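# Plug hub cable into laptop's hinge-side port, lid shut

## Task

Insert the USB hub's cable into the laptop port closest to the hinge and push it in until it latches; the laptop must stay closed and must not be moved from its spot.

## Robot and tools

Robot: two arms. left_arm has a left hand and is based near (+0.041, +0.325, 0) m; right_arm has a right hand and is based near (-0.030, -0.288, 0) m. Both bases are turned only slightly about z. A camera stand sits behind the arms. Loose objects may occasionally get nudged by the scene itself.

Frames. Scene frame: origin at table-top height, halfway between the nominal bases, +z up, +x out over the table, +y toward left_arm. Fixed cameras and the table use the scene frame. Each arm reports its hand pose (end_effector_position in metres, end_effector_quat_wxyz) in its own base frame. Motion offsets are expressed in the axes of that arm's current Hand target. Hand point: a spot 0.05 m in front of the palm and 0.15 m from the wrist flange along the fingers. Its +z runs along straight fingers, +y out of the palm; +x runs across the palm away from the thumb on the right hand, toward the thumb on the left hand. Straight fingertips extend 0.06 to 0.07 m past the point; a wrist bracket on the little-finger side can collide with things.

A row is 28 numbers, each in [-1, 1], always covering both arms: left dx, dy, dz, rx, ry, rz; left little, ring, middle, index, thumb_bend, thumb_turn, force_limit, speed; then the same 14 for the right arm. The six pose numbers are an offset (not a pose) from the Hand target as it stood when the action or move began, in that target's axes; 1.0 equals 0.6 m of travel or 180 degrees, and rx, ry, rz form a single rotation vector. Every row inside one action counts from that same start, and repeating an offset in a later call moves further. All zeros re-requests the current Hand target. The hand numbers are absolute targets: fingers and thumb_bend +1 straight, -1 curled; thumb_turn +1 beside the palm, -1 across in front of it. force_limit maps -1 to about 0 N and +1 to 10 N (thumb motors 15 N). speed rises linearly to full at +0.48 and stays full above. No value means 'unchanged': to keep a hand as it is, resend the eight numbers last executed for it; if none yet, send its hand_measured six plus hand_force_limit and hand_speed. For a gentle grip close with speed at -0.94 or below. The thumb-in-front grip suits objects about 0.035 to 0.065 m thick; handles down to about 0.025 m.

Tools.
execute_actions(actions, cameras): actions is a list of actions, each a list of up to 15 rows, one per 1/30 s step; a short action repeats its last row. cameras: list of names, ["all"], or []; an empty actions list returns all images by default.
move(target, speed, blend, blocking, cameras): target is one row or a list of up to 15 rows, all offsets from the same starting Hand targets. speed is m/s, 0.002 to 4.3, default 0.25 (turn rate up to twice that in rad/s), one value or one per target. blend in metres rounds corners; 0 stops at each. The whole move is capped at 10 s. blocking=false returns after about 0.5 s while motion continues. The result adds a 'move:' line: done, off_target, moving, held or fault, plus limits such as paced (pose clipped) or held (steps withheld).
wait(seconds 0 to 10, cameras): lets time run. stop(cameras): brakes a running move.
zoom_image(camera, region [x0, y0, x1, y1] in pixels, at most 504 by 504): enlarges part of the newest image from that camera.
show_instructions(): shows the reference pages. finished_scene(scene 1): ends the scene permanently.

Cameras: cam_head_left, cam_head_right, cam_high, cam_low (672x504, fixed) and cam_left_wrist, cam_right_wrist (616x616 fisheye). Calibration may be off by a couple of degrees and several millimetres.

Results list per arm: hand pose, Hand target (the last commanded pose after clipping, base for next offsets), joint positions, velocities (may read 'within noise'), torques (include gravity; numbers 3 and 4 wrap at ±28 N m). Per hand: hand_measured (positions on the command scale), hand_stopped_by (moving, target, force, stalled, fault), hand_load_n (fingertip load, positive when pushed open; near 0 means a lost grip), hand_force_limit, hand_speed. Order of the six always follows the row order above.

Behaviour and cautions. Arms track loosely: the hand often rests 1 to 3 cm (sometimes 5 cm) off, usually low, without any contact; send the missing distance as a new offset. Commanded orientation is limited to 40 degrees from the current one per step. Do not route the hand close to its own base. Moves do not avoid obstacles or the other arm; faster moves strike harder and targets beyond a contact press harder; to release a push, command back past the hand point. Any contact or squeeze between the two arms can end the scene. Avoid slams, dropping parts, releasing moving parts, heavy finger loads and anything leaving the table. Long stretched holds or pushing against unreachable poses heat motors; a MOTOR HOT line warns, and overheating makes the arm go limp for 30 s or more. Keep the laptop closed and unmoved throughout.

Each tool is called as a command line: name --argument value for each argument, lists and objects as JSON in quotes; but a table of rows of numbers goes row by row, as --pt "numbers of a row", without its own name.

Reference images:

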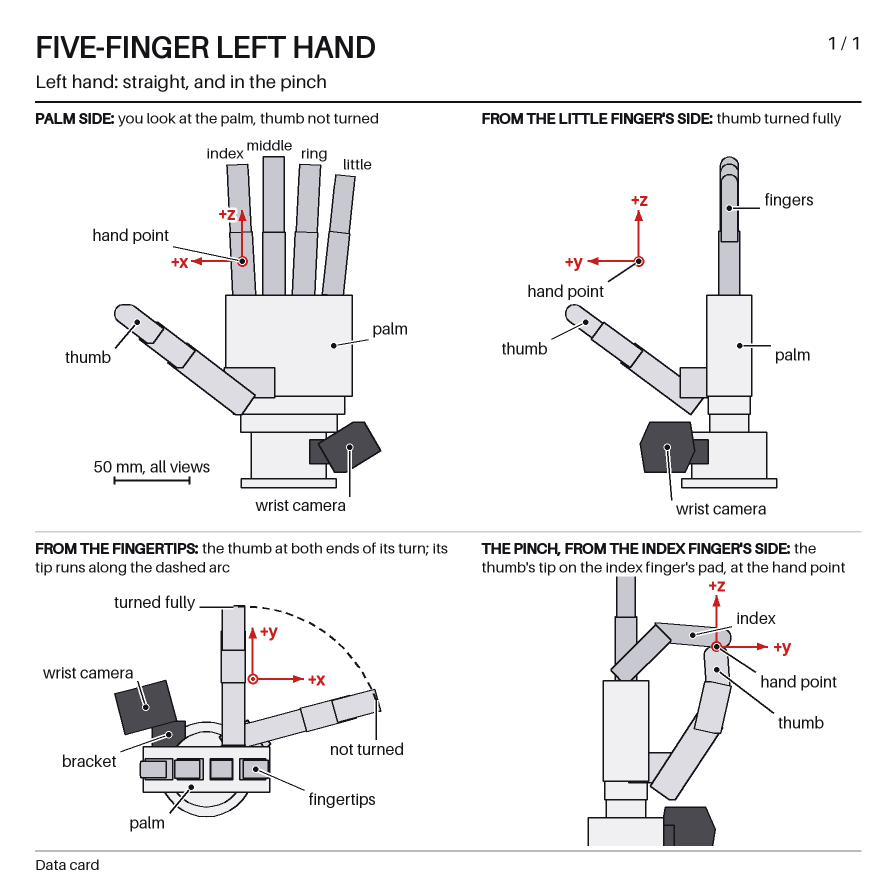

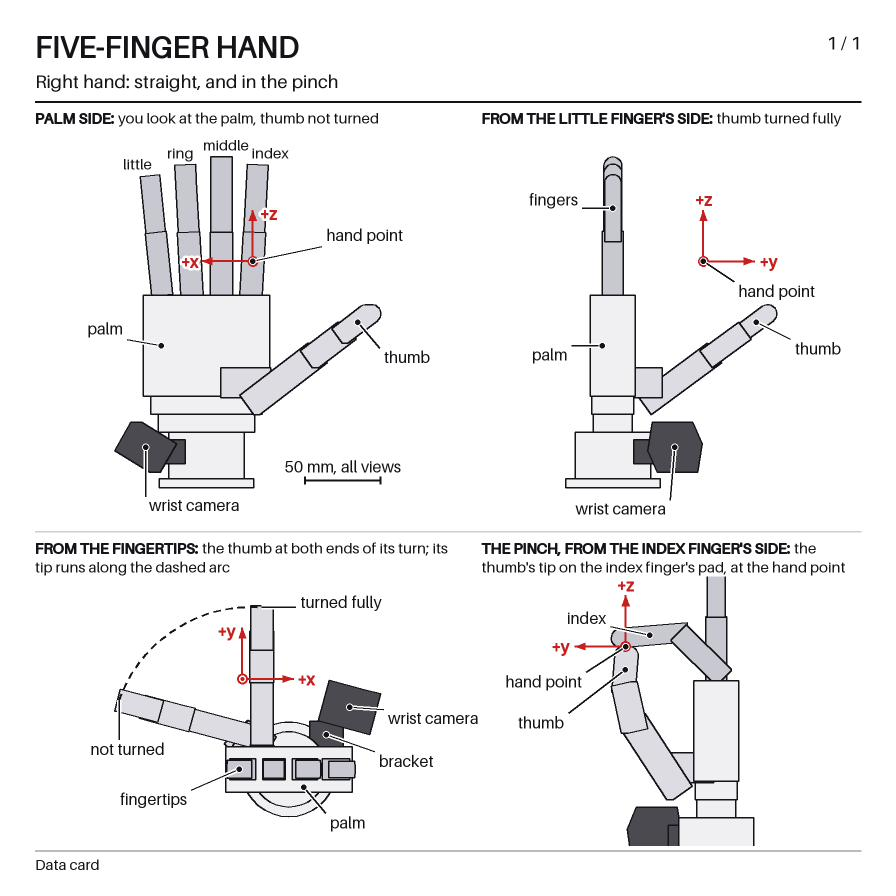

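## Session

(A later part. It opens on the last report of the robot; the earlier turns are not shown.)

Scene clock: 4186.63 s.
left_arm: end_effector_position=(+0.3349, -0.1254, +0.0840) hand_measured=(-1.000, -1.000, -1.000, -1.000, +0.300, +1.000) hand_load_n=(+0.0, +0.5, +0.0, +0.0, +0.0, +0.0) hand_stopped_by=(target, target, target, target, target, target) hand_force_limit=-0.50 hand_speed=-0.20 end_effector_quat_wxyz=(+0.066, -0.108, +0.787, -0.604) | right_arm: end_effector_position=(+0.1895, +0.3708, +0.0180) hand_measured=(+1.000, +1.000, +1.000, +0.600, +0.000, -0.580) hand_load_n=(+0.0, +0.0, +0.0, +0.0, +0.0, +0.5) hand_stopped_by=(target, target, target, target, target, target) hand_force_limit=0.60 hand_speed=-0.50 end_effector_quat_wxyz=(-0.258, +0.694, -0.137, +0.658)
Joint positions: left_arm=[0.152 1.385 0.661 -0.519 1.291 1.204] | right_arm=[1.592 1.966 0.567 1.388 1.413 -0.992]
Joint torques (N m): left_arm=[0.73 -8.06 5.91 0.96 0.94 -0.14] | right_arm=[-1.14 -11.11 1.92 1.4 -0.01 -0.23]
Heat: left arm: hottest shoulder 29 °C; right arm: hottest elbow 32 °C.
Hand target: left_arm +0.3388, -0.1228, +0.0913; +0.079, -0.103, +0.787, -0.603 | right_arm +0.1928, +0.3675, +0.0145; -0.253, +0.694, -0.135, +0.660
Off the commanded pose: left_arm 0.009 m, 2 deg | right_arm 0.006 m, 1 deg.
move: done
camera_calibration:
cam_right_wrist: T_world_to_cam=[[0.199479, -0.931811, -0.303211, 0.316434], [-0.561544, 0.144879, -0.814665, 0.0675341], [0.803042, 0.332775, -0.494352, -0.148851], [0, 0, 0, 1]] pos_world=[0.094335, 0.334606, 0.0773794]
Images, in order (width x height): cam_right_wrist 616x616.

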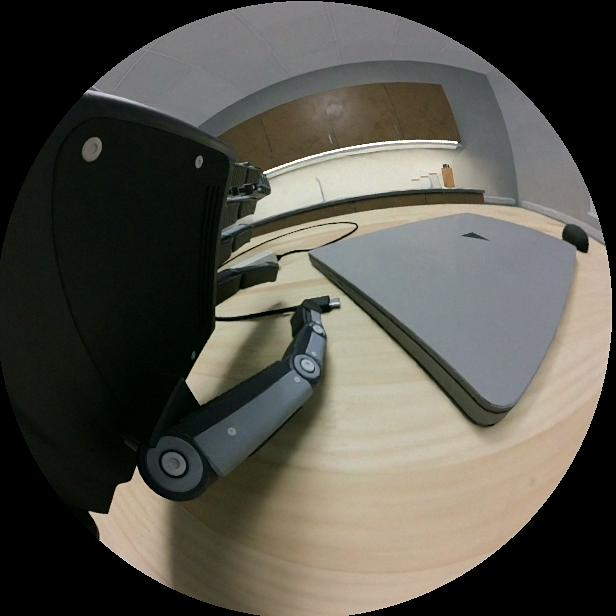

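move --target '[0,0,0,0,0,0,-1,-1,-1,-1,0.3,1,-0.5,-0.2, 0.0010,0.0025,0.0064,0,0,0,1,1,1,0.6,0.0,-0.58,0.6,-0.5]' --speed 0.05

move --target '[0,0,0,0,0,0,-1,-1,-1,-1,0.3,1,-0.5,-0.2, 0.0000,0.0000,0.0050,0,0,0,1,1,1,0.6,0.0,-0.58,0.6,-0.5]' --speed 0.05 --cameras '["cam_right_wrist"]'

zoom_image --camera "cam_right_wrist" --region '[280, 260, 360, 340]'

Scene clock: 4193.13 s.
left_arm: end_effector_position=(+0.3349, -0.1254, +0.0840) hand_measured=(-1.000, -1.000, -1.000, -1.000, +0.300, +1.000) hand_load_n=(+0.0, +0.0, +0.0, +0.0, -0.5, +0.0) hand_stopped_by=(target, target, target, target, target, target) hand_force_limit=-0.50 hand_speed=-0.20 end_effector_quat_wxyz=(+0.066, -0.108, +0.787, -0.604) | right_arm: end_effector_position=(+0.1935, +0.3697, +0.0177) hand_measured=(+1.000, +1.000, +1.000, +0.600, +0.000, -0.580) hand_load_n=(+0.0, +0.0, +0.0, +0.0, +0.0, +0.0) hand_stopped_by=(target, target, target, target, target, target) hand_force_limit=0.60 hand_speed=-0.50 end_effector_quat_wxyz=(-0.258, +0.694, -0.137, +0.658)
Joint positions: left_arm=[0.152 1.385 0.661 -0.519 1.291 1.204] | right_arm=[1.582 1.966 0.564 1.391 1.403 -0.992]
Joint torques (N m): left_arm=[0.67 -8.12 5.94 0.96 0.94 -0.14] | right_arm=[-1.08 -11.28 1.98 1.47 -0.02 -0.2]
Heat: left arm: hottest shoulder 29 °C; right arm: hottest elbow 32 °C.
Hand target: left_arm +0.3388, -0.1228, +0.0913; +0.079, -0.103, +0.787, -0.603 | right_arm +0.1967, +0.3667, +0.0143; -0.253, +0.694, -0.135, +0.660
Off the commanded pose: left_arm 0.009 m, 2 deg | right_arm 0.006 m, 1 deg.
move: done

Scene clock: 4193.87 s.
left_arm: end_effector_position=(+0.3349, -0.1254, +0.0840) hand_measured=(-1.000, -1.000, -1.000, -1.000, +0.300, +1.000) hand_load_n=(+0.0, +0.0, +0.0, +0.0, +0.0, -0.5) hand_stopped_by=(target, target, target, target, target, target) hand_force_limit=-0.50 hand_speed=-0.20 end_effector_quat_wxyz=(+0.066, -0.108, +0.787, -0.604) | right_arm: end_effector_position=(+0.1965, +0.3696, +0.0176) hand_measured=(+1.000, +1.000, +1.000, +0.600, +0.000, -0.580) hand_load_n=(+0.0, +0.0, +0.0, +0.0, +0.0, +0.0) hand_stopped_by=(target, target, target, target, target, target) hand_force_limit=0.60 hand_speed=-0.50 end_effector_quat_wxyz=(-0.258, +0.694, -0.137, +0.658)
Joint positions: left_arm=[0.152 1.385 0.661 -0.519 1.291 1.204] | right_arm=[1.574 1.966 0.564 1.392 1.395 -0.993]
Joint torques (N m): left_arm=[0.62 -8.12 5.91 0.94 0.94 -0.14] | right_arm=[-1.03 -11.05 2.1 1.48 -0.01 -0.14]
Heat: left arm: hottest shoulder 29 °C; right arm: hottest elbow 32 °C.
Hand target: left_arm +0.3388, -0.1228, +0.0913; +0.079, -0.103, +0.787, -0.603 | right_arm +0.1997, +0.3672, +0.0144; -0.253, +0.694, -0.135, +0.660
Off the commanded pose: left_arm 0.009 m, 2 deg | right_arm 0.005 m, 1 deg.
move: done
camera_calibration:
cam_right_wrist: T_world_to_cam=[[0.199513, -0.932175, -0.302065, 0.313975], [-0.561476, 0.143886, -0.814888, 0.0716661], [0.803081, 0.332183, -0.494687, -0.153955], [0, 0, 0, 1]] pos_world=[0.101235, 0.333509, 0.0770814]
Images, in order (width x height): cam_right_wrist 616x616.

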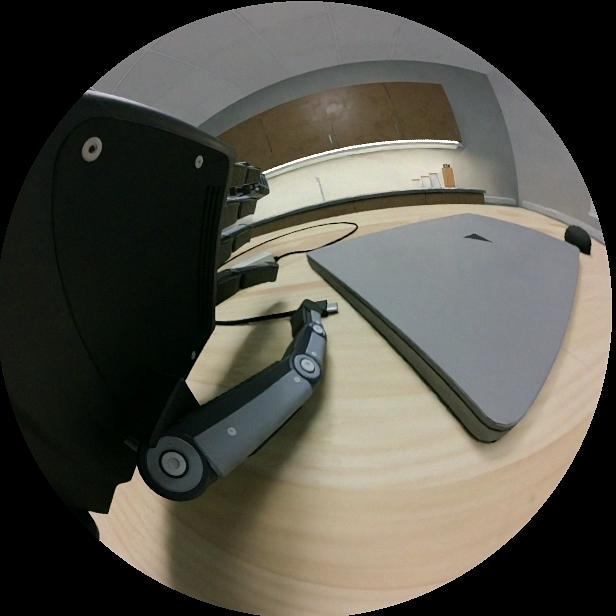

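Scaled by 6.300 from the camera's 616x616 image, which has a finer 880x880 frame.

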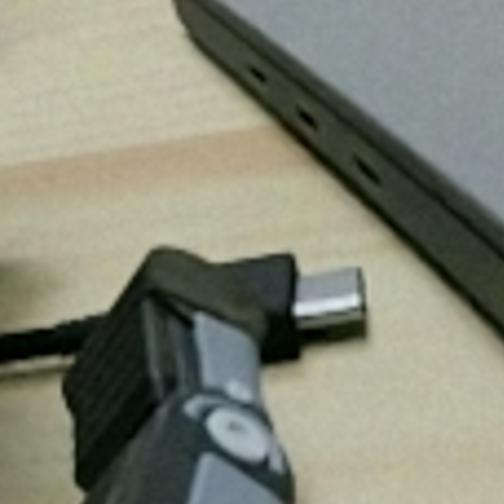

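move --target '[0,0,0,0,0,0,-1,-1,-1,-1,0.3,1,-0.5,-0.2, 0.0000,0.0000,0.0050,0,0,0,1,1,1,0.6,0.0,-0.58,0.6,-0.5]' --speed 0.05

move --target '[0,0,0,0,0,0,-1,-1,-1,-1,0.3,1,-0.5,-0.2, 0.0000,0.0000,0.0050,0,0,0,1,1,1,0.6,0.0,-0.58,0.6,-0.5]' --speed 0.05 --cameras '["cam_right_wrist", "cam_left_wrist"]'

zoom_image --camera "cam_right_wrist" --region '[280, 260, 360, 340]'

zoom_image --camera "cam_left_wrist" --region '[240, 360, 340, 460]'

Scene clock: 4202.70 s.
left_arm: end_effector_position=(+0.3349, -0.1254, +0.0840) hand_measured=(-1.000, -1.000, -1.000, -1.000, +0.300, +1.000) hand_load_n=(+0.0, +0.0, +0.0, +0.0, +0.0, +0.0) hand_stopped_by=(target, target, target, target, target, target) hand_force_limit=-0.50 hand_speed=-0.20 end_effector_quat_wxyz=(+0.066, -0.108, +0.787, -0.604) | right_arm: end_effector_position=(+0.1994, +0.3695, +0.0173) hand_measured=(+1.000, +1.000, +1.000, +0.600, +0.000, -0.580) hand_load_n=(+0.0, +0.0, +0.0, +0.0, +0.0, +0.0) hand_stopped_by=(target, target, target, target, target, target) hand_force_limit=0.60 hand_speed=-0.50 end_effector_quat_wxyz=(-0.257, +0.695, -0.136, +0.658)
Joint positions: left_arm=[0.152 1.385 0.661 -0.519 1.291 1.204] | right_arm=[1.566 1.967 0.564 1.392 1.387 -0.994]
Joint torques (N m): left_arm=[0.73 -8.06 5.91 0.98 0.93 -0.15] | right_arm=[-1.14 -11.4 2.25 1.48 -0.02 -0.19]
Heat: left arm: hottest shoulder 29 °C; right arm: hottest elbow 32 °C.
Hand target: left_arm +0.3388, -0.1228, +0.0913; +0.079, -0.103, +0.787, -0.603 | right_arm +0.2026, +0.3678, +0.0143; -0.253, +0.694, -0.135, +0.660
Off the commanded pose: left_arm 0.009 m, 2 deg | right_arm 0.005 m, 1 deg.
move: done

Scene clock: 4203.43 s.
left_arm: end_effector_position=(+0.3349, -0.1254, +0.0840) hand_measured=(-1.000, -1.000, -1.000, -1.000, +0.300, +1.000) hand_load_n=(+0.0, +0.5, +0.0, +0.0, +0.0, +0.0) hand_stopped_by=(target, target, target, target, target, target) hand_force_limit=-0.50 hand_speed=-0.20 end_effector_quat_wxyz=(+0.066, -0.108, +0.787, -0.604) | right_arm: end_effector_position=(+0.2024, +0.3694, +0.0172) hand_measured=(+1.000, +1.000, +1.000, +0.600, +0.000, -0.580) hand_load_n=(+0.0, -0.5, +0.0, -0.5, +0.5, +0.0) hand_stopped_by=(target, target, target, target, target, target) hand_force_limit=0.60 hand_speed=-0.50 end_effector_quat_wxyz=(-0.257, +0.695, -0.136, +0.658)
Joint positions: left_arm=[0.152 1.385 0.661 -0.519 1.291 1.204] | right_arm=[1.558 1.967 0.564 1.392 1.379 -0.995]
Joint torques (N m): left_arm=[0.67 -7.94 5.94 0.99 0.94 -0.15] | right_arm=[-1.2 -11.69 2.4 1.46 0 -0.19]
Heat: left arm: hottest shoulder 29 °C; right arm: hottest elbow 32 °C.
Hand target: left_arm +0.3388, -0.1228, +0.0913; +0.079, -0.103, +0.787, -0.603 | right_arm +0.2056, +0.3682, +0.0143; -0.253, +0.694, -0.135, +0.660
Off the commanded pose: left_arm 0.009 m, 2 deg | right_arm 0.004 m, 1 deg.
move: done
camera_calibration:
cam_left_wrist: T_world_to_cam=[[-0.109501, -0.307221, 0.945317, -0.081491], [-0.951784, 0.306587, -0.0106114, 0.360605], [-0.286562, -0.900899, -0.325979, 0.12633], [0, 0, 0, 1]] pos_world=[0.370496, -0.0217818, 0.122042]
cam_right_wrist: T_world_to_cam=[[0.199514, -0.93296, -0.299633, 0.312697], [-0.561335, 0.141818, -0.815347, 0.0754607], [0.803179, 0.330868, -0.495408, -0.158324], [0, 0, 0, 1]] pos_world=[0.107134, 0.333416, 0.0767857]
Images, in order (width x height): cam_left_wrist 616x616, cam_right_wrist 616x616.

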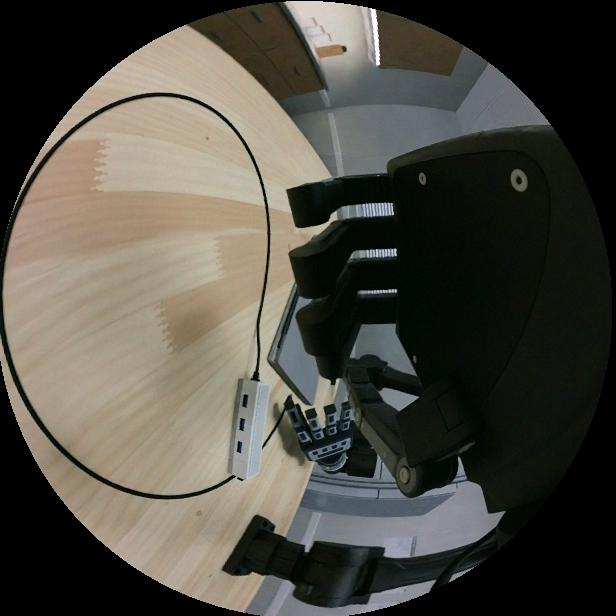

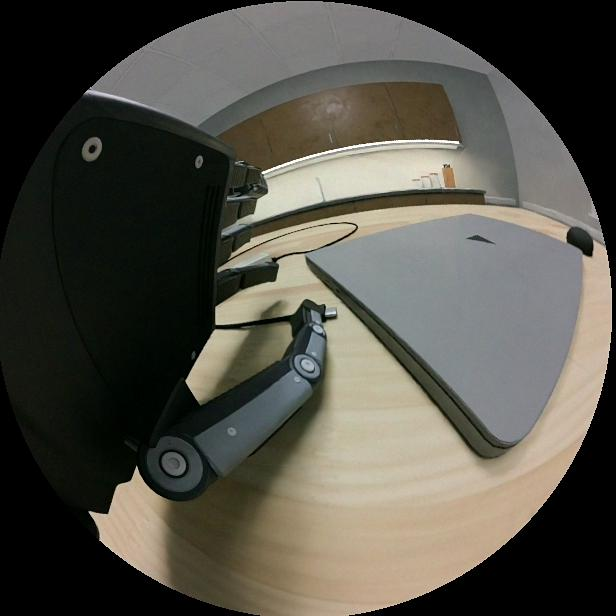

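Scaled by 6.300 from the camera's 616x616 image, which has a finer 880x880 frame.

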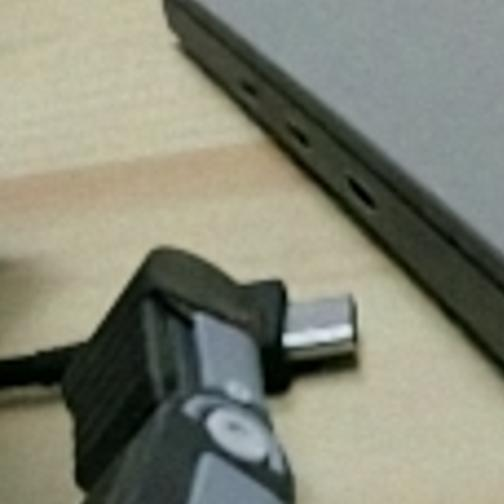

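Scaled by 5.040 from the camera's 616x616 image, which has a finer 880x880 frame.

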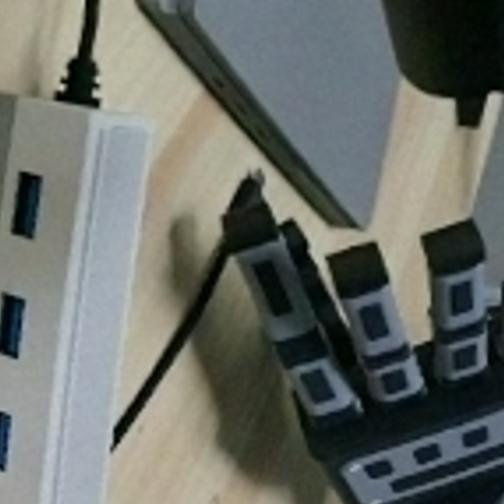

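move --pt "0 0 0 0 0 0 -1 -1 -1 -1 0.3 1 -0.5 -0.2 0.0041 -0.0060 -0.0164 0 0 0 1 1 1 0.6 0.03 -0.56 0.6 -0.5" --pt "0 0 0 0 0 0 -1 -1 -1 -1 0.3 1 -0.5 -0.2 -0.0022 -0.0020 -0.0164 0 0 0 1 1 1 0.6 0.03 -0.56 0.6 -0.5" --speed 0.05 --cameras '["cam_right_wrist"]'

zoom_image --camera "cam_right_wrist" --region '[280, 260, 360, 340]'

Scene clock: 4222.40 s.
left_arm: end_effector_position=(+0.3349, -0.1254, +0.0840) hand_measured=(-1.000, -1.000, -1.000, -1.000, +0.300, +1.000) hand_load_n=(+0.0, +0.0, +0.0, +0.0, +0.0, -0.5) hand_stopped_by=(target, target, target, target, target, target) hand_force_limit=-0.50 hand_speed=-0.20 end_effector_quat_wxyz=(+0.066, -0.108, +0.787, -0.604) | right_arm: end_effector_position=(+0.1986, +0.3672, +0.0170) hand_measured=(+1.000, +1.000, +1.000, +0.600, +0.030, -0.560) hand_load_n=(+0.0, +0.0, +0.0, +0.0, +0.0, +0.0) hand_stopped_by=(target, target, target, target, target, target) hand_force_limit=0.60 hand_speed=-0.50 end_effector_quat_wxyz=(-0.253, +0.694, -0.139, +0.660)
Joint positions: left_arm=[0.152 1.385 0.661 -0.519 1.291 1.204] | right_arm=[1.568 1.968 0.564 1.392 1.4 -0.995]
Joint torques (N m): left_arm=[0.73 -8.18 5.94 1.01 0.94 -0.15] | right_arm=[0.21 -10.7 2.37 1.42 0.19 -0.18]
Heat: left arm: hottest shoulder 29 °C; right arm: hottest elbow 32 °C.
Hand target: left_arm +0.3388, -0.1228, +0.0913; +0.079, -0.103, +0.787, -0.603 | right_arm +0.1957, +0.3683, +0.0138; -0.253, +0.694, -0.135, +0.660
Off the commanded pose: left_arm 0.009 m, 2 deg | right_arm 0.005 m, 1 deg.
move: done
camera_calibration:
cam_right_wrist: T_world_to_cam=[[0.189686, -0.935373, -0.29849, 0.314213], [-0.559548, 0.146825, -0.815689, 0.0713103], [0.806799, 0.321745, -0.495536, -0.152099], [0, 0, 0, 1]] pos_world=[0.103013, 0.332373, 0.0765864]
Images, in order (width x height): cam_right_wrist 616x616.

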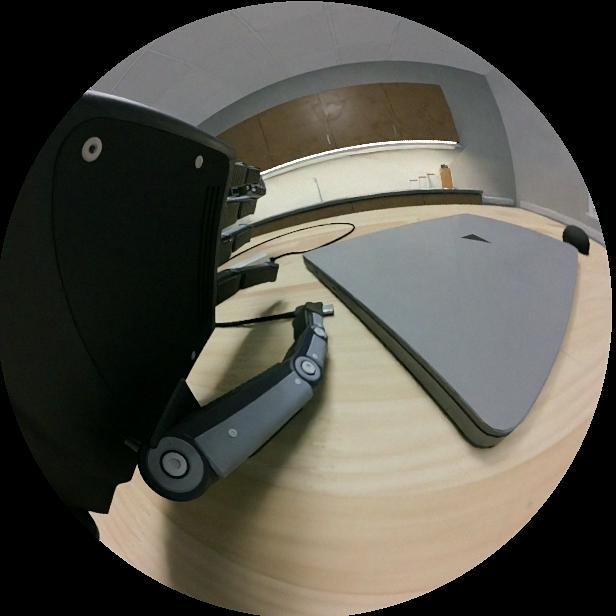

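Scaled by 6.300 from the camera's 616x616 image, which has a finer 880x880 frame.

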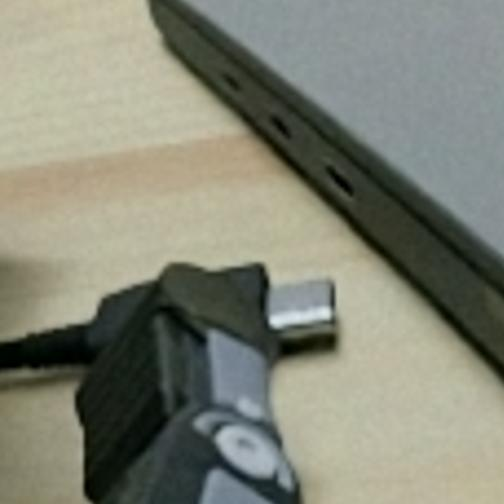

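move --pt "0 0 0 0 0 0 -1 -1 -1 -1 0.3 1 -0.5 -0.2 -0.0005 -0.0072 -0.0073 0 0 0 1 1 1 0.6 0.03 -0.56 0.6 -0.5" --pt "0 0 0 0 0 0 -1 -1 -1 -1 0.3 1 -0.5 -0.2 -0.0055 -0.0041 -0.0073 0 0 0 1 1 1 0.6 0.03 -0.56 0.6 -0.5" --speed 0.05 --cameras '["cam_right_wrist"]'

zoom_image --camera "cam_right_wrist" --region '[280, 260, 360, 340]'

Scene clock: 4232.13 s.
left_arm: end_effector_position=(+0.3349, -0.1254, +0.0840) hand_measured=(-1.000, -1.000, -1.000, -1.000, +0.300, +1.000) hand_load_n=(+0.0, +0.0, +0.0, +0.0, +0.0, +0.0) hand_stopped_by=(target, target, target, target, target, target) hand_force_limit=-0.50 hand_speed=-0.20 end_effector_quat_wxyz=(+0.066, -0.108, +0.787, -0.604) | right_arm: end_effector_position=(+0.1937, +0.3669, +0.0163) hand_measured=(+1.000, +1.000, +1.000, +0.600, +0.030, -0.560) hand_load_n=(+0.0, +0.0, +0.0, +0.0, -1.0, -1.0) hand_stopped_by=(target, target, target, target, target, target) hand_force_limit=0.60 hand_speed=-0.50 end_effector_quat_wxyz=(-0.252, +0.694, -0.138, +0.660)
Joint positions: left_arm=[0.152 1.385 0.661 -0.519 1.291 1.204] | right_arm=[1.581 1.97 0.564 1.392 1.413 -0.995]
Joint torques (N m): left_arm=[0.67 -8.12 5.94 0.95 0.94 -0.14] | right_arm=[0.26 -11.11 3.14 1.26 0.19 -0.15]
Heat: left arm: hottest shoulder 29 °C; right arm: hottest elbow 32 °C.
Hand target: left_arm +0.3388, -0.1228, +0.0913; +0.079, -0.103, +0.787, -0.603 | right_arm +0.1906, +0.3713, +0.0124; -0.253, +0.694, -0.135, +0.660
Off the commanded pose: left_arm 0.009 m, 2 deg | right_arm 0.007 m, 0 deg.
move: done
camera_calibration:
cam_right_wrist: T_world_to_cam=[[0.189757, -0.936054, -0.296304, 0.314807], [-0.559416, 0.144934, -0.816117, 0.0686767], [0.806874, 0.320621, -0.496141, -0.148016], [0, 0, 0, 1]] pos_world=[0.0981122, 0.33218, 0.0758899]
Images, in order (width x height): cam_right_wrist 616x616.

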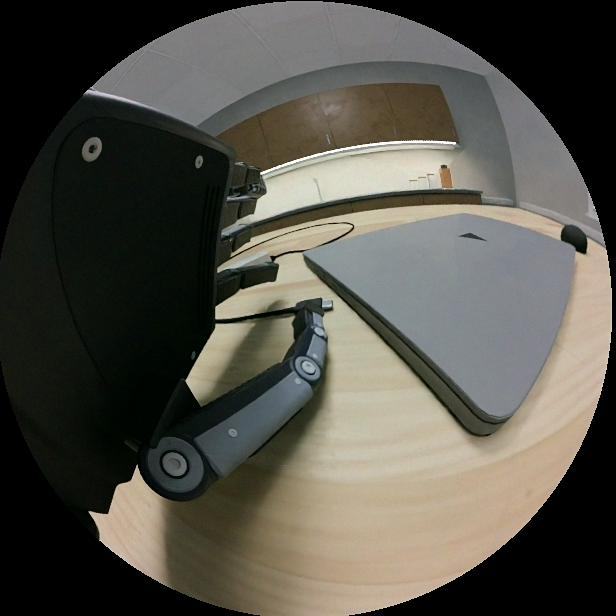

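Scaled by 6.300 from the camera's 616x616 image, which has a finer 880x880 frame.

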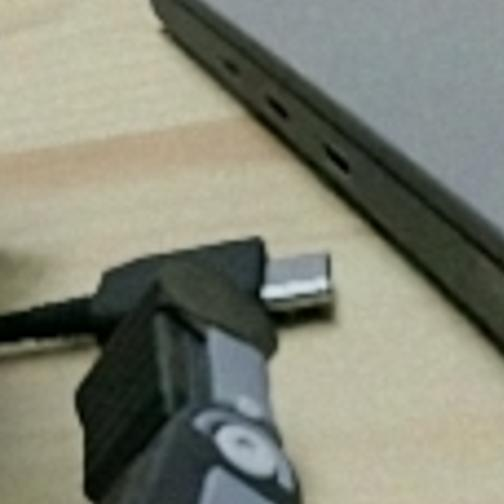

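move --pt "0 0 0 0 0 0 -1 -1 -1 -1 0.3 1 -0.5 -0.2 0.0337 -0.0486 -0.0011 0 0 0 1 1 1 0.6 0.03 -0.56 0.6 -0.5" --pt "0 0 0 0 0 0 -1 -1 -1 -1 0.3 1 -0.5 -0.2 0.0463 -0.0285 -0.0053 0 0 0 1 1 1 0.6 0.03 -0.56 0.6 -0.5" --pt "0 0 0 0 0 0 -1 -1 -1 -1 0.3 1 -0.5 -0.2 0.0018 -0.0006 -0.0053 0 0 0 1 1 1 0.6 0.03 -0.56 0.6 -0.5" --speed 0.08 --cameras '["cam_right_wrist"]'

zoom_image --camera "cam_right_wrist" --region '[280, 260, 360, 340]'

Scene clock: 4243.73 s.
left_arm: end_effector_position=(+0.3349, -0.1254, +0.0840) hand_measured=(-1.000, -1.000, -1.000, -1.000, +0.300, +1.000) hand_load_n=(+0.0, +0.0, +0.0, +0.0, +0.0, -0.5) hand_stopped_by=(target, target, target, target, target, target) hand_force_limit=-0.50 hand_speed=-0.20 end_effector_quat_wxyz=(+0.066, -0.108, +0.787, -0.604) | right_arm: end_effector_position=(+0.1906, +0.3653, +0.0164) hand_measured=(+1.000, +1.000, +1.000, +0.600, +0.030, -0.560) hand_load_n=(+0.0, +0.0, +0.0, +0.0, +0.0, +0.0) hand_stopped_by=(target, target, target, target, target, target) hand_force_limit=0.60 hand_speed=-0.50 end_effector_quat_wxyz=(-0.247, +0.696, -0.134, +0.661)
Joint positions: left_arm=[0.152 1.385 0.661 -0.519 1.291 1.204] | right_arm=[1.59 1.965 0.562 1.372 1.422 -0.993]
Joint torques (N m): left_arm=[0.73 -8.12 5.91 0.98 0.94 -0.14] | right_arm=[0.09 -10.93 3.04 1.36 0.15 -0.09]
Heat: left arm: hottest shoulder 29 °C; right arm: hottest elbow 32 °C.
Hand target: left_arm +0.3388, -0.1228, +0.0913; +0.079, -0.103, +0.787, -0.603 | right_arm +0.1876, +0.3704, +0.0134; -0.253, +0.694, -0.135, +0.660
Off the commanded pose: left_arm 0.009 m, 2 deg | right_arm 0.007 m, 1 deg.
move: done
camera_calibration:
cam_right_wrist: T_world_to_cam=[[0.188692, -0.940589, -0.282291, 0.315615], [-0.559171, 0.133399, -0.81825, 0.0714429], [0.807294, 0.312246, -0.500778, -0.14185], [0, 0, 0, 1]] pos_world=[0.0949097, 0.331626, 0.0765177]
Images, in order (width x height): cam_right_wrist 616x616.

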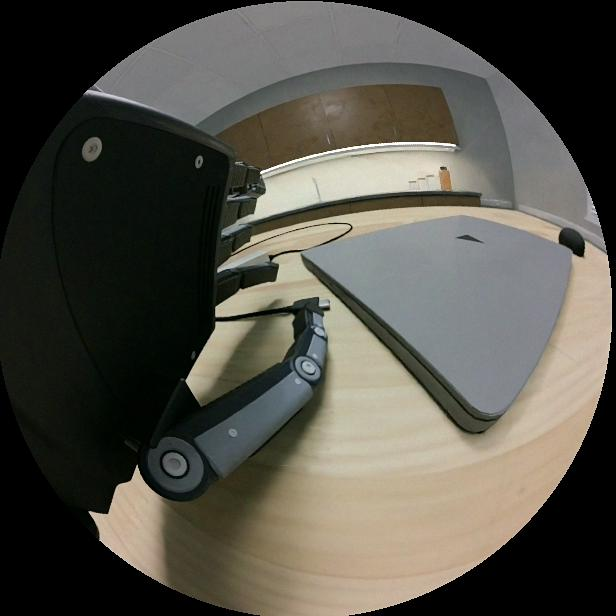

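Scaled by 6.300 from the camera's 616x616 image, which has a finer 880x880 frame.

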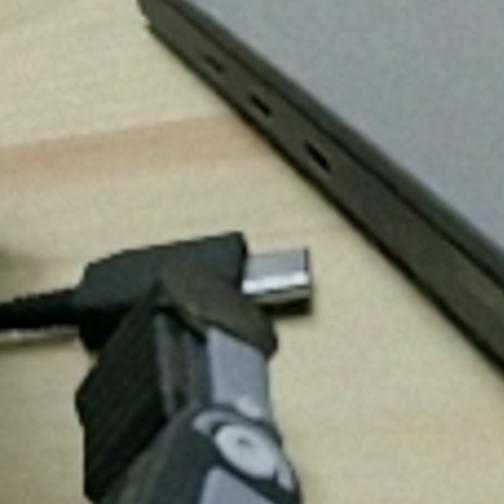

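move --pt "0 0 0 0 0 0 -1 -1 -1 -1 0.3 1 -0.5 -0.2 0.0259 -0.0580 0.0062 0 0 0 1 1 1 0.6 0.03 -0.56 0.6 -0.5" --pt "0 0 0 0 0 0 -1 -1 -1 -1 0.3 1 -0.5 -0.2 0.0394 -0.0364 0.0018 0 0 0 1 1 1 0.6 0.03 -0.56 0.6 -0.5" --pt "0 0 0 0 0 0 -1 -1 -1 -1 0.3 1 -0.5 -0.2 -0.0053 -0.0085 0.0018 0 0 0 1 1 1 0.6 0.03 -0.56 0.6 -0.5" --speed 0.08 --cameras '["cam_right_wrist"]'

zoom_image --camera "cam_right_wrist" --region '[280, 260, 360, 340]'

Scene clock: 4252.70 s.
left_arm: end_effector_position=(+0.3349, -0.1254, +0.0840) hand_measured=(-1.000, -1.000, -1.000, -1.000, +0.300, +1.000) hand_load_n=(+0.0, +0.5, +0.0, +0.5, +0.0, -0.5) hand_stopped_by=(target, target, target, target, target, target) hand_force_limit=-0.50 hand_speed=-0.20 end_effector_quat_wxyz=(+0.066, -0.108, +0.787, -0.604) | right_arm: end_effector_position=(+0.1905, +0.3714, +0.0165) hand_measured=(+1.000, +1.000, +1.000, +0.600, +0.030, -0.560) hand_load_n=(+0.0, +0.0, +0.0, +0.0, +0.0, -0.5) hand_stopped_by=(target, target, target, target, target, target) hand_force_limit=0.60 hand_speed=-0.50 end_effector_quat_wxyz=(-0.247, +0.696, -0.134, +0.661)
Joint positions: left_arm=[0.152 1.385 0.661 -0.519 1.291 1.204] | right_arm=[1.59 1.969 0.579 1.359 1.422 -0.993]
Joint torques (N m): left_arm=[0.79 -8.06 5.94 0.95 0.93 -0.14] | right_arm=[0.15 -11.05 3.18 1.39 0.13 -0.09]
Heat: left arm: hottest shoulder 29 °C; right arm: hottest elbow 32 °C.
Hand target: left_arm +0.3388, -0.1228, +0.0913; +0.079, -0.103, +0.787, -0.603 | right_arm +0.1877, +0.3765, +0.0134; -0.253, +0.694, -0.135, +0.660
Off the commanded pose: left_arm 0.009 m, 2 deg | right_arm 0.007 m, 1 deg.
move: done
camera_calibration:
cam_right_wrist: T_world_to_cam=[[0.188721, -0.94048, -0.282634, 0.321414], [-0.559066, 0.133722, -0.818268, 0.0706181], [0.807359, 0.312435, -0.500555, -0.143662], [0, 0, 0, 1]] pos_world=[0.0948094, 0.337725, 0.0767164]
Images, in order (width x height): cam_right_wrist 616x616.

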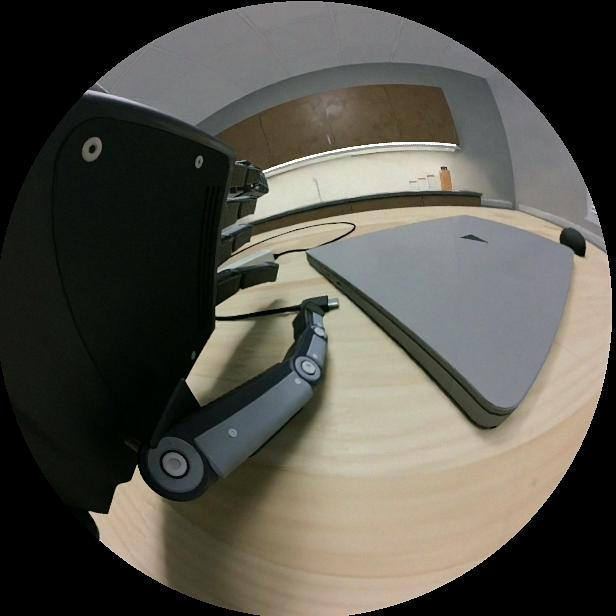

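Scaled by 6.300 from the camera's 616x616 image, which has a finer 880x880 frame.

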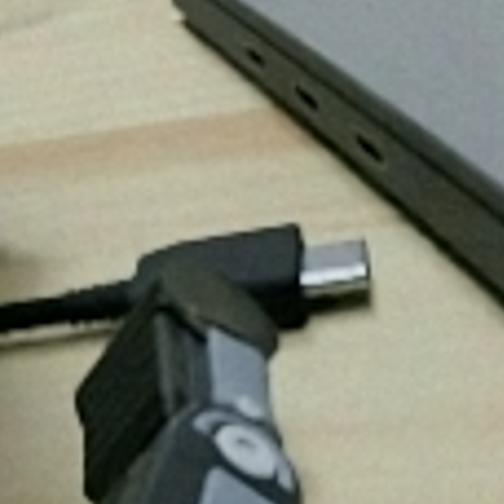

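move --target '[0,0,0,0,0,0,-1,-1,-1,-1,0.3,1,-0.5,-0.2, 0.0,0.0,0.0083,0,0,0,1,1,1,0.6,0.03,-0.56,0.6,-0.5]' --speed 0.05

move --target '[0,0,0,0,0,0,-1,-1,-1,-1,0.3,1,-0.5,-0.2, 0.0,0.0,0.0067,0,0,0,1,1,1,0.6,0.03,-0.56,0.6,-0.5]' --speed 0.05 --cameras '["cam_right_wrist"]'

zoom_image --camera "cam_right_wrist" --region '[280, 260, 360, 340]'

Scene clock: 4257.87 s.
left_arm: end_effector_position=(+0.3349, -0.1254, +0.0840) hand_measured=(-1.000, -1.000, -1.000, -1.000, +0.300, +1.000) hand_load_n=(+0.0, +0.0, +0.0, +0.0, +0.0, +0.0) hand_stopped_by=(target, target, target, target, target, target) hand_force_limit=-0.50 hand_speed=-0.20 end_effector_quat_wxyz=(+0.066, -0.108, +0.787, -0.604) | right_arm: end_effector_position=(+0.1905, +0.3735, +0.0165) hand_measured=(+1.000, +1.000, +1.000, +0.600, +0.030, -0.560) hand_load_n=(+0.0, +0.0, +0.0, +0.0, -0.5, -0.5) hand_stopped_by=(target, target, target, target, target, target) hand_force_limit=0.60 hand_speed=-0.50 end_effector_quat_wxyz=(-0.252, +0.696, -0.134, +0.659)
Joint positions: left_arm=[0.152 1.385 0.661 -0.519 1.291 1.204] | right_arm=[1.59 1.972 0.579 1.372 1.414 -0.995]
Joint torques (N m): left_arm=[0.67 -8 5.91 0.96 0.94 -0.15] | right_arm=[-0.91 -10.87 3.38 1.42 -0.03 -0.15]
Heat: left arm: hottest shoulder 29 °C; right arm: hottest elbow 32 °C.
Hand target: left_arm +0.3388, -0.1228, +0.0913; +0.079, -0.103, +0.787, -0.603 | right_arm +0.1926, +0.3774, +0.0134; -0.253, +0.694, -0.135, +0.660
Off the commanded pose: left_arm 0.009 m, 2 deg | right_arm 0.005 m, 0 deg.
move: done

Scene clock: 4258.60 s.
left_arm: end_effector_position=(+0.3349, -0.1254, +0.0840) hand_measured=(-1.000, -1.000, -1.000, -1.000, +0.300, +1.000) hand_load_n=(+0.0, +0.0, +0.0, +0.0, +0.0, +0.0) hand_stopped_by=(target, target, target, target, target, target) hand_force_limit=-0.50 hand_speed=-0.20 end_effector_quat_wxyz=(+0.066, -0.108, +0.787, -0.604) | right_arm: end_effector_position=(+0.1929, +0.3742, +0.0165) hand_measured=(+1.000, +1.000, +1.000, +0.600, +0.030, -0.560) hand_load_n=(+0.0, +0.0, +0.0, +0.0, -0.5, -0.5) hand_stopped_by=(target, target, target, target, target, target) hand_force_limit=0.60 hand_speed=-0.50 end_effector_quat_wxyz=(-0.253, +0.696, -0.132, +0.659)
Joint positions: left_arm=[0.152 1.385 0.661 -0.519 1.291 1.204] | right_arm=[1.583 1.972 0.579 1.372 1.403 -0.997]
Joint torques (N m): left_arm=[0.67 -8.06 5.91 0.99 0.95 -0.14] | right_arm=[-1.03 -10.87 3.56 1.42 -0.03 -0.17]
Heat: left arm: hottest shoulder 29 °C; right arm: hottest elbow 32 °C.
Hand target: left_arm +0.3388, -0.1228, +0.0913; +0.079, -0.103, +0.787, -0.603 | right_arm +0.1964, +0.3781, +0.0135; -0.253, +0.694, -0.135, +0.660
Off the commanded pose: left_arm 0.009 m, 2 deg | right_arm 0.006 m, 0 deg.
move: done
camera_calibration:
cam_right_wrist: T_world_to_cam=[[0.200432, -0.936061, -0.289167, 0.319775], [-0.560892, 0.132361, -0.81724, 0.0723958], [0.80326, 0.325992, -0.4985, -0.150911], [0, 0, 0, 1]] pos_world=[0.0977339, 0.338942, 0.0764041]
Images, in order (width x height): cam_right_wrist 616x616.

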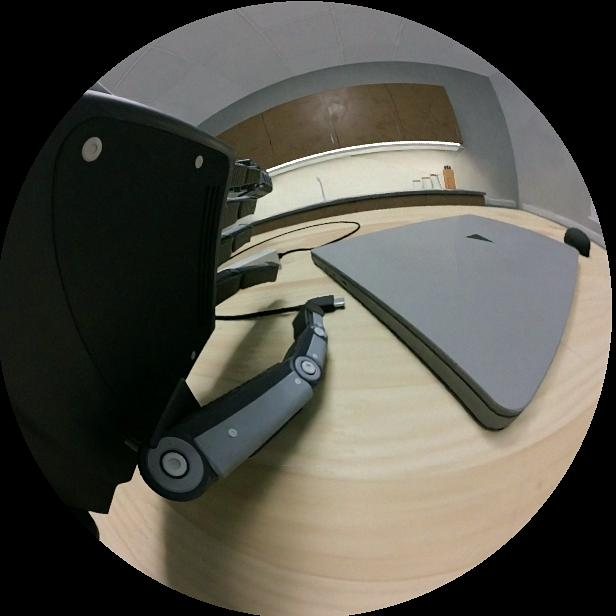

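Scaled by 6.300 from the camera's 616x616 image, which has a finer 880x880 frame.

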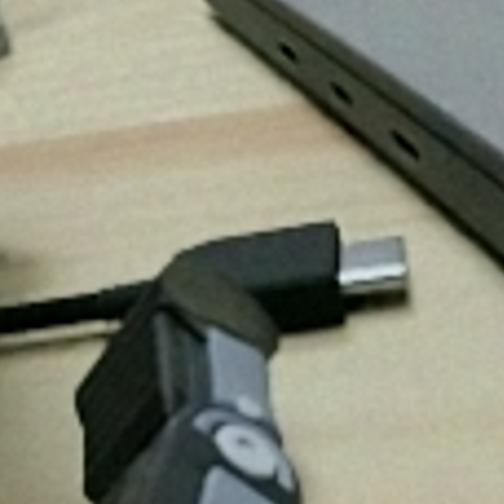

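move --target '[0,0,0,0,0,0,-1,-1,-1,-1,0.3,1,-0.5,-0.2, 0.0053,0.0085,0.0084,0,0,0,1,1,1,0.6,0.03,-0.56,0.6,-0.5]' --speed 0.05 --cameras '["cam_right_wrist"]'

zoom_image --camera "cam_right_wrist" --region '[280, 260, 360, 340]'

Scene clock: 4263.87 s.
left_arm: end_effector_position=(+0.3349, -0.1254, +0.0840) hand_measured=(-1.000, -1.000, -1.000, -1.000, +0.300, +1.000) hand_load_n=(+0.0, +0.0, +0.0, +0.0, +0.0, +0.0) hand_stopped_by=(target, target, target, target, target, target) hand_force_limit=-0.50 hand_speed=-0.20 end_effector_quat_wxyz=(+0.066, -0.108, +0.787, -0.604) | right_arm: end_effector_position=(+0.1993, +0.3746, +0.0169) hand_measured=(+1.000, +1.000, +1.000, +0.600, +0.030, -0.560) hand_load_n=(+0.0, +0.0, +0.0, +0.0, +0.0, +0.0) hand_stopped_by=(target, target, target, target, target, target) hand_force_limit=0.60 hand_speed=-0.50 end_effector_quat_wxyz=(-0.256, +0.695, -0.135, +0.658)
Joint positions: left_arm=[0.152 1.385 0.661 -0.519 1.291 1.204] | right_arm=[1.566 1.973 0.579 1.383 1.387 -0.997]
Joint torques (N m): left_arm=[0.79 -7.82 5.91 0.98 0.94 -0.15] | right_arm=[-1.08 -11.11 2.33 1.42 -0.01 -0.18]
Heat: left arm: hottest shoulder 29 °C; right arm: hottest elbow 32 °C.
Hand target: left_arm +0.3388, -0.1228, +0.0913; +0.079, -0.103, +0.787, -0.603 | right_arm +0.2025, +0.3730, +0.0134; -0.253, +0.694, -0.135, +0.660
Off the commanded pose: left_arm 0.009 m, 2 deg | right_arm 0.005 m, 0 deg.
move: done
camera_calibration:
cam_right_wrist: T_world_to_cam=[[0.199333, -0.933349, -0.29854, 0.318222], [-0.560946, 0.141121, -0.815736, 0.0730042], [0.803496, 0.330068, -0.495428, -0.157578], [0, 0, 0, 1]] pos_world=[0.104132, 0.338721, 0.0764857]
Images, in order (width x height): cam_right_wrist 616x616.

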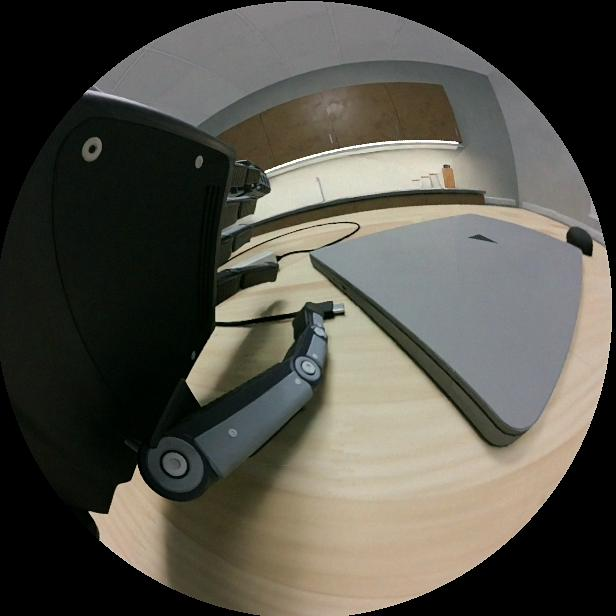

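Scaled by 6.300 from the camera's 616x616 image, which has a finer 880x880 frame.

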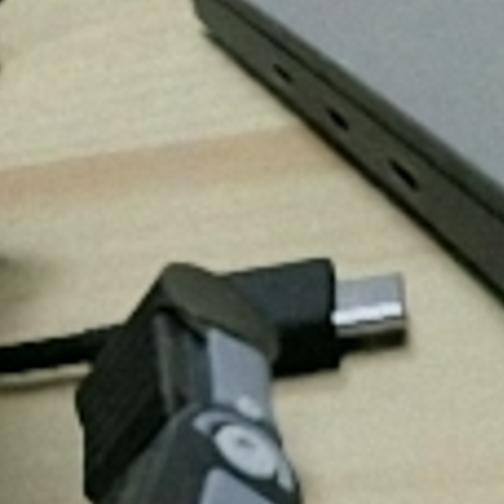

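move --target '[0,0,0,0,0,0,-1,-1,-1,-1,0.3,1,-0.5,-0.2, 0.0018,0.0060,0.0057,0,0,0,1,1,1,0.6,0.03,-0.56,0.6,-0.5]' --speed 0.05 --cameras '["cam_right_wrist"]'

zoom_image --camera "cam_right_wrist" --region '[280, 260, 360, 340]'

Scene clock: 4270.90 s.
left_arm: end_effector_position=(+0.3349, -0.1254, +0.0840) hand_measured=(-1.000, -1.000, -1.000, -1.000, +0.300, +1.000) hand_load_n=(+0.0, +0.0, +0.0, +0.0, +0.0, -0.5) hand_stopped_by=(target, target, target, target, target, target) hand_force_limit=-0.50 hand_speed=-0.20 end_effector_quat_wxyz=(+0.066, -0.108, +0.787, -0.604) | right_arm: end_effector_position=(+0.2033, +0.3735, +0.0169) hand_measured=(+1.000, +1.000, +1.000, +0.600, +0.030, -0.560) hand_load_n=(+0.0, +0.0, +0.0, +0.0, +0.0, +0.0) hand_stopped_by=(target, target, target, target, target, target) hand_force_limit=0.60 hand_speed=-0.50 end_effector_quat_wxyz=(-0.258, +0.694, -0.137, +0.658)
Joint positions: left_arm=[0.152 1.385 0.661 -0.519 1.291 1.204] | right_arm=[1.555 1.974 0.576 1.393 1.377 -0.997]
Joint torques (N m): left_arm=[0.62 -8.06 5.97 0.92 0.94 -0.13] | right_arm=[-1.14 -11.11 1.98 1.57 -0.02 -0.18]
Heat: left arm: hottest shoulder 29 °C; right arm: hottest elbow 32 °C.
Hand target: left_arm +0.3388, -0.1228, +0.0913; +0.079, -0.103, +0.787, -0.603 | right_arm +0.2065, +0.3701, +0.0125; -0.253, +0.694, -0.135, +0.660
Off the commanded pose: left_arm 0.009 m, 2 deg | right_arm 0.007 m, 1 deg.
move: done
camera_calibration:
cam_right_wrist: T_world_to_cam=[[0.199311, -0.931625, -0.303891, 0.315952], [-0.560981, 0.145797, -0.814888, 0.0734854], [0.803477, 0.332893, -0.493566, -0.161525], [0, 0, 0, 1]] pos_world=[0.108033, 0.337406, 0.0761745]
Images, in order (width x height): cam_right_wrist 616x616.

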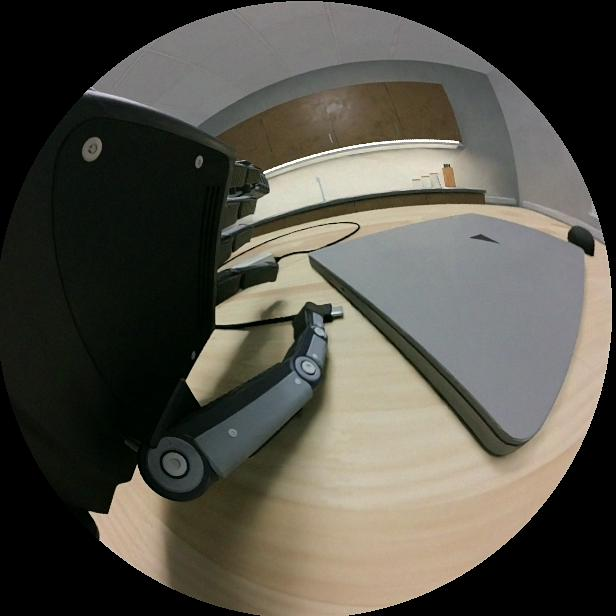

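Scaled by 6.300 from the camera's 616x616 image, which has a finer 880x880 frame.

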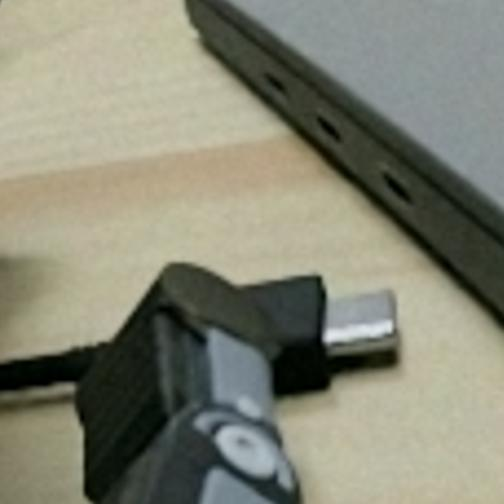

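move --target '[0,0,0,0,0,0,-1,-1,-1,-1,0.3,1,-0.5,-0.2, 0.0,0.0,0.0060,0,0,0,1,1,1,0.6,0.03,-0.56,0.6,-0.5]' --speed 0.05 --cameras '["cam_right_wrist"]'

zoom_image --camera "cam_right_wrist" --region '[280, 260, 360, 340]'

Scene clock: 4295.70 s.
left_arm: end_effector_position=(+0.3349, -0.1254, +0.0840) hand_measured=(-1.000, -1.000, -1.000, -1.000, +0.300, +1.000) hand_load_n=(+0.0, +0.0, +0.0, +0.0, +0.0, -0.5) hand_stopped_by=(target, target, target, target, target, target) hand_force_limit=-0.50 hand_speed=-0.20 end_effector_quat_wxyz=(+0.066, -0.108, +0.787, -0.604) | right_arm: end_effector_position=(+0.2067, +0.3736, +0.0169) hand_measured=(+1.000, +1.000, +1.000, +0.600, +0.030, -0.560) hand_load_n=(+0.0, +0.0, +0.0, +0.0, -0.5, -0.5) hand_stopped_by=(target, target, target, target, target, target) hand_force_limit=0.60 hand_speed=-0.50 end_effector_quat_wxyz=(-0.258, +0.694, -0.137, +0.658)
Joint positions: left_arm=[0.152 1.385 0.661 -0.519 1.291 1.204] | right_arm=[1.546 1.974 0.576 1.393 1.367 -0.997]
Joint torques (N m): left_arm=[0.85 -7.94 5.94 1.01 0.94 -0.14] | right_arm=[-1.2 -10.99 2.13 1.47 -0.04 -0.19]
Heat: left arm: hottest shoulder 29 °C; right arm: hottest elbow 31 °C.
Hand target: left_arm +0.3388, -0.1228, +0.0913; +0.079, -0.103, +0.787, -0.603 | right_arm +0.2101, +0.3708, +0.0125; -0.253, +0.694, -0.135, +0.660
Off the commanded pose: left_arm 0.009 m, 2 deg | right_arm 0.006 m, 1 deg.
move: done
camera_calibration:
cam_right_wrist: T_world_to_cam=[[0.200038, -0.931611, -0.303457, 0.315163], [-0.561037, 0.145003, -0.814992, 0.0758138], [0.803257, 0.33328, -0.493662, -0.164386], [0, 0, 0, 1]] pos_world=[0.111534, 0.337403, 0.0762751]
Images, in order (width x height): cam_right_wrist 616x616.

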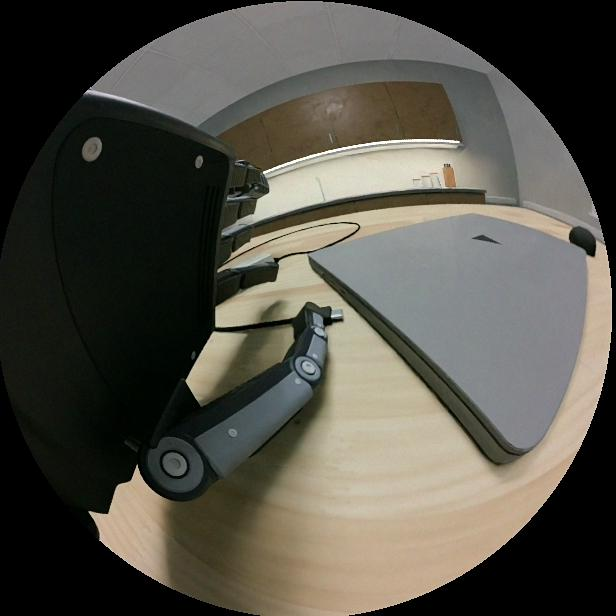

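Scaled by 6.300 from the camera's 616x616 image, which has a finer 880x880 frame.

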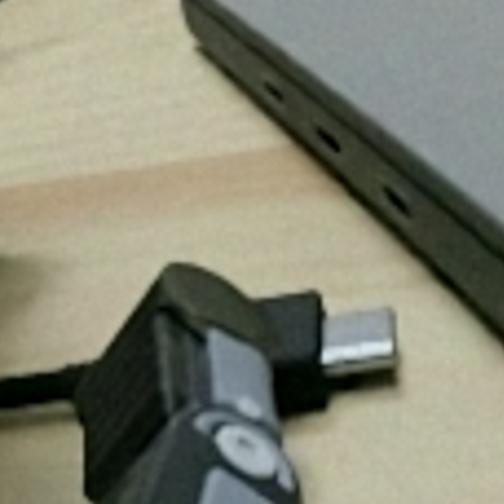

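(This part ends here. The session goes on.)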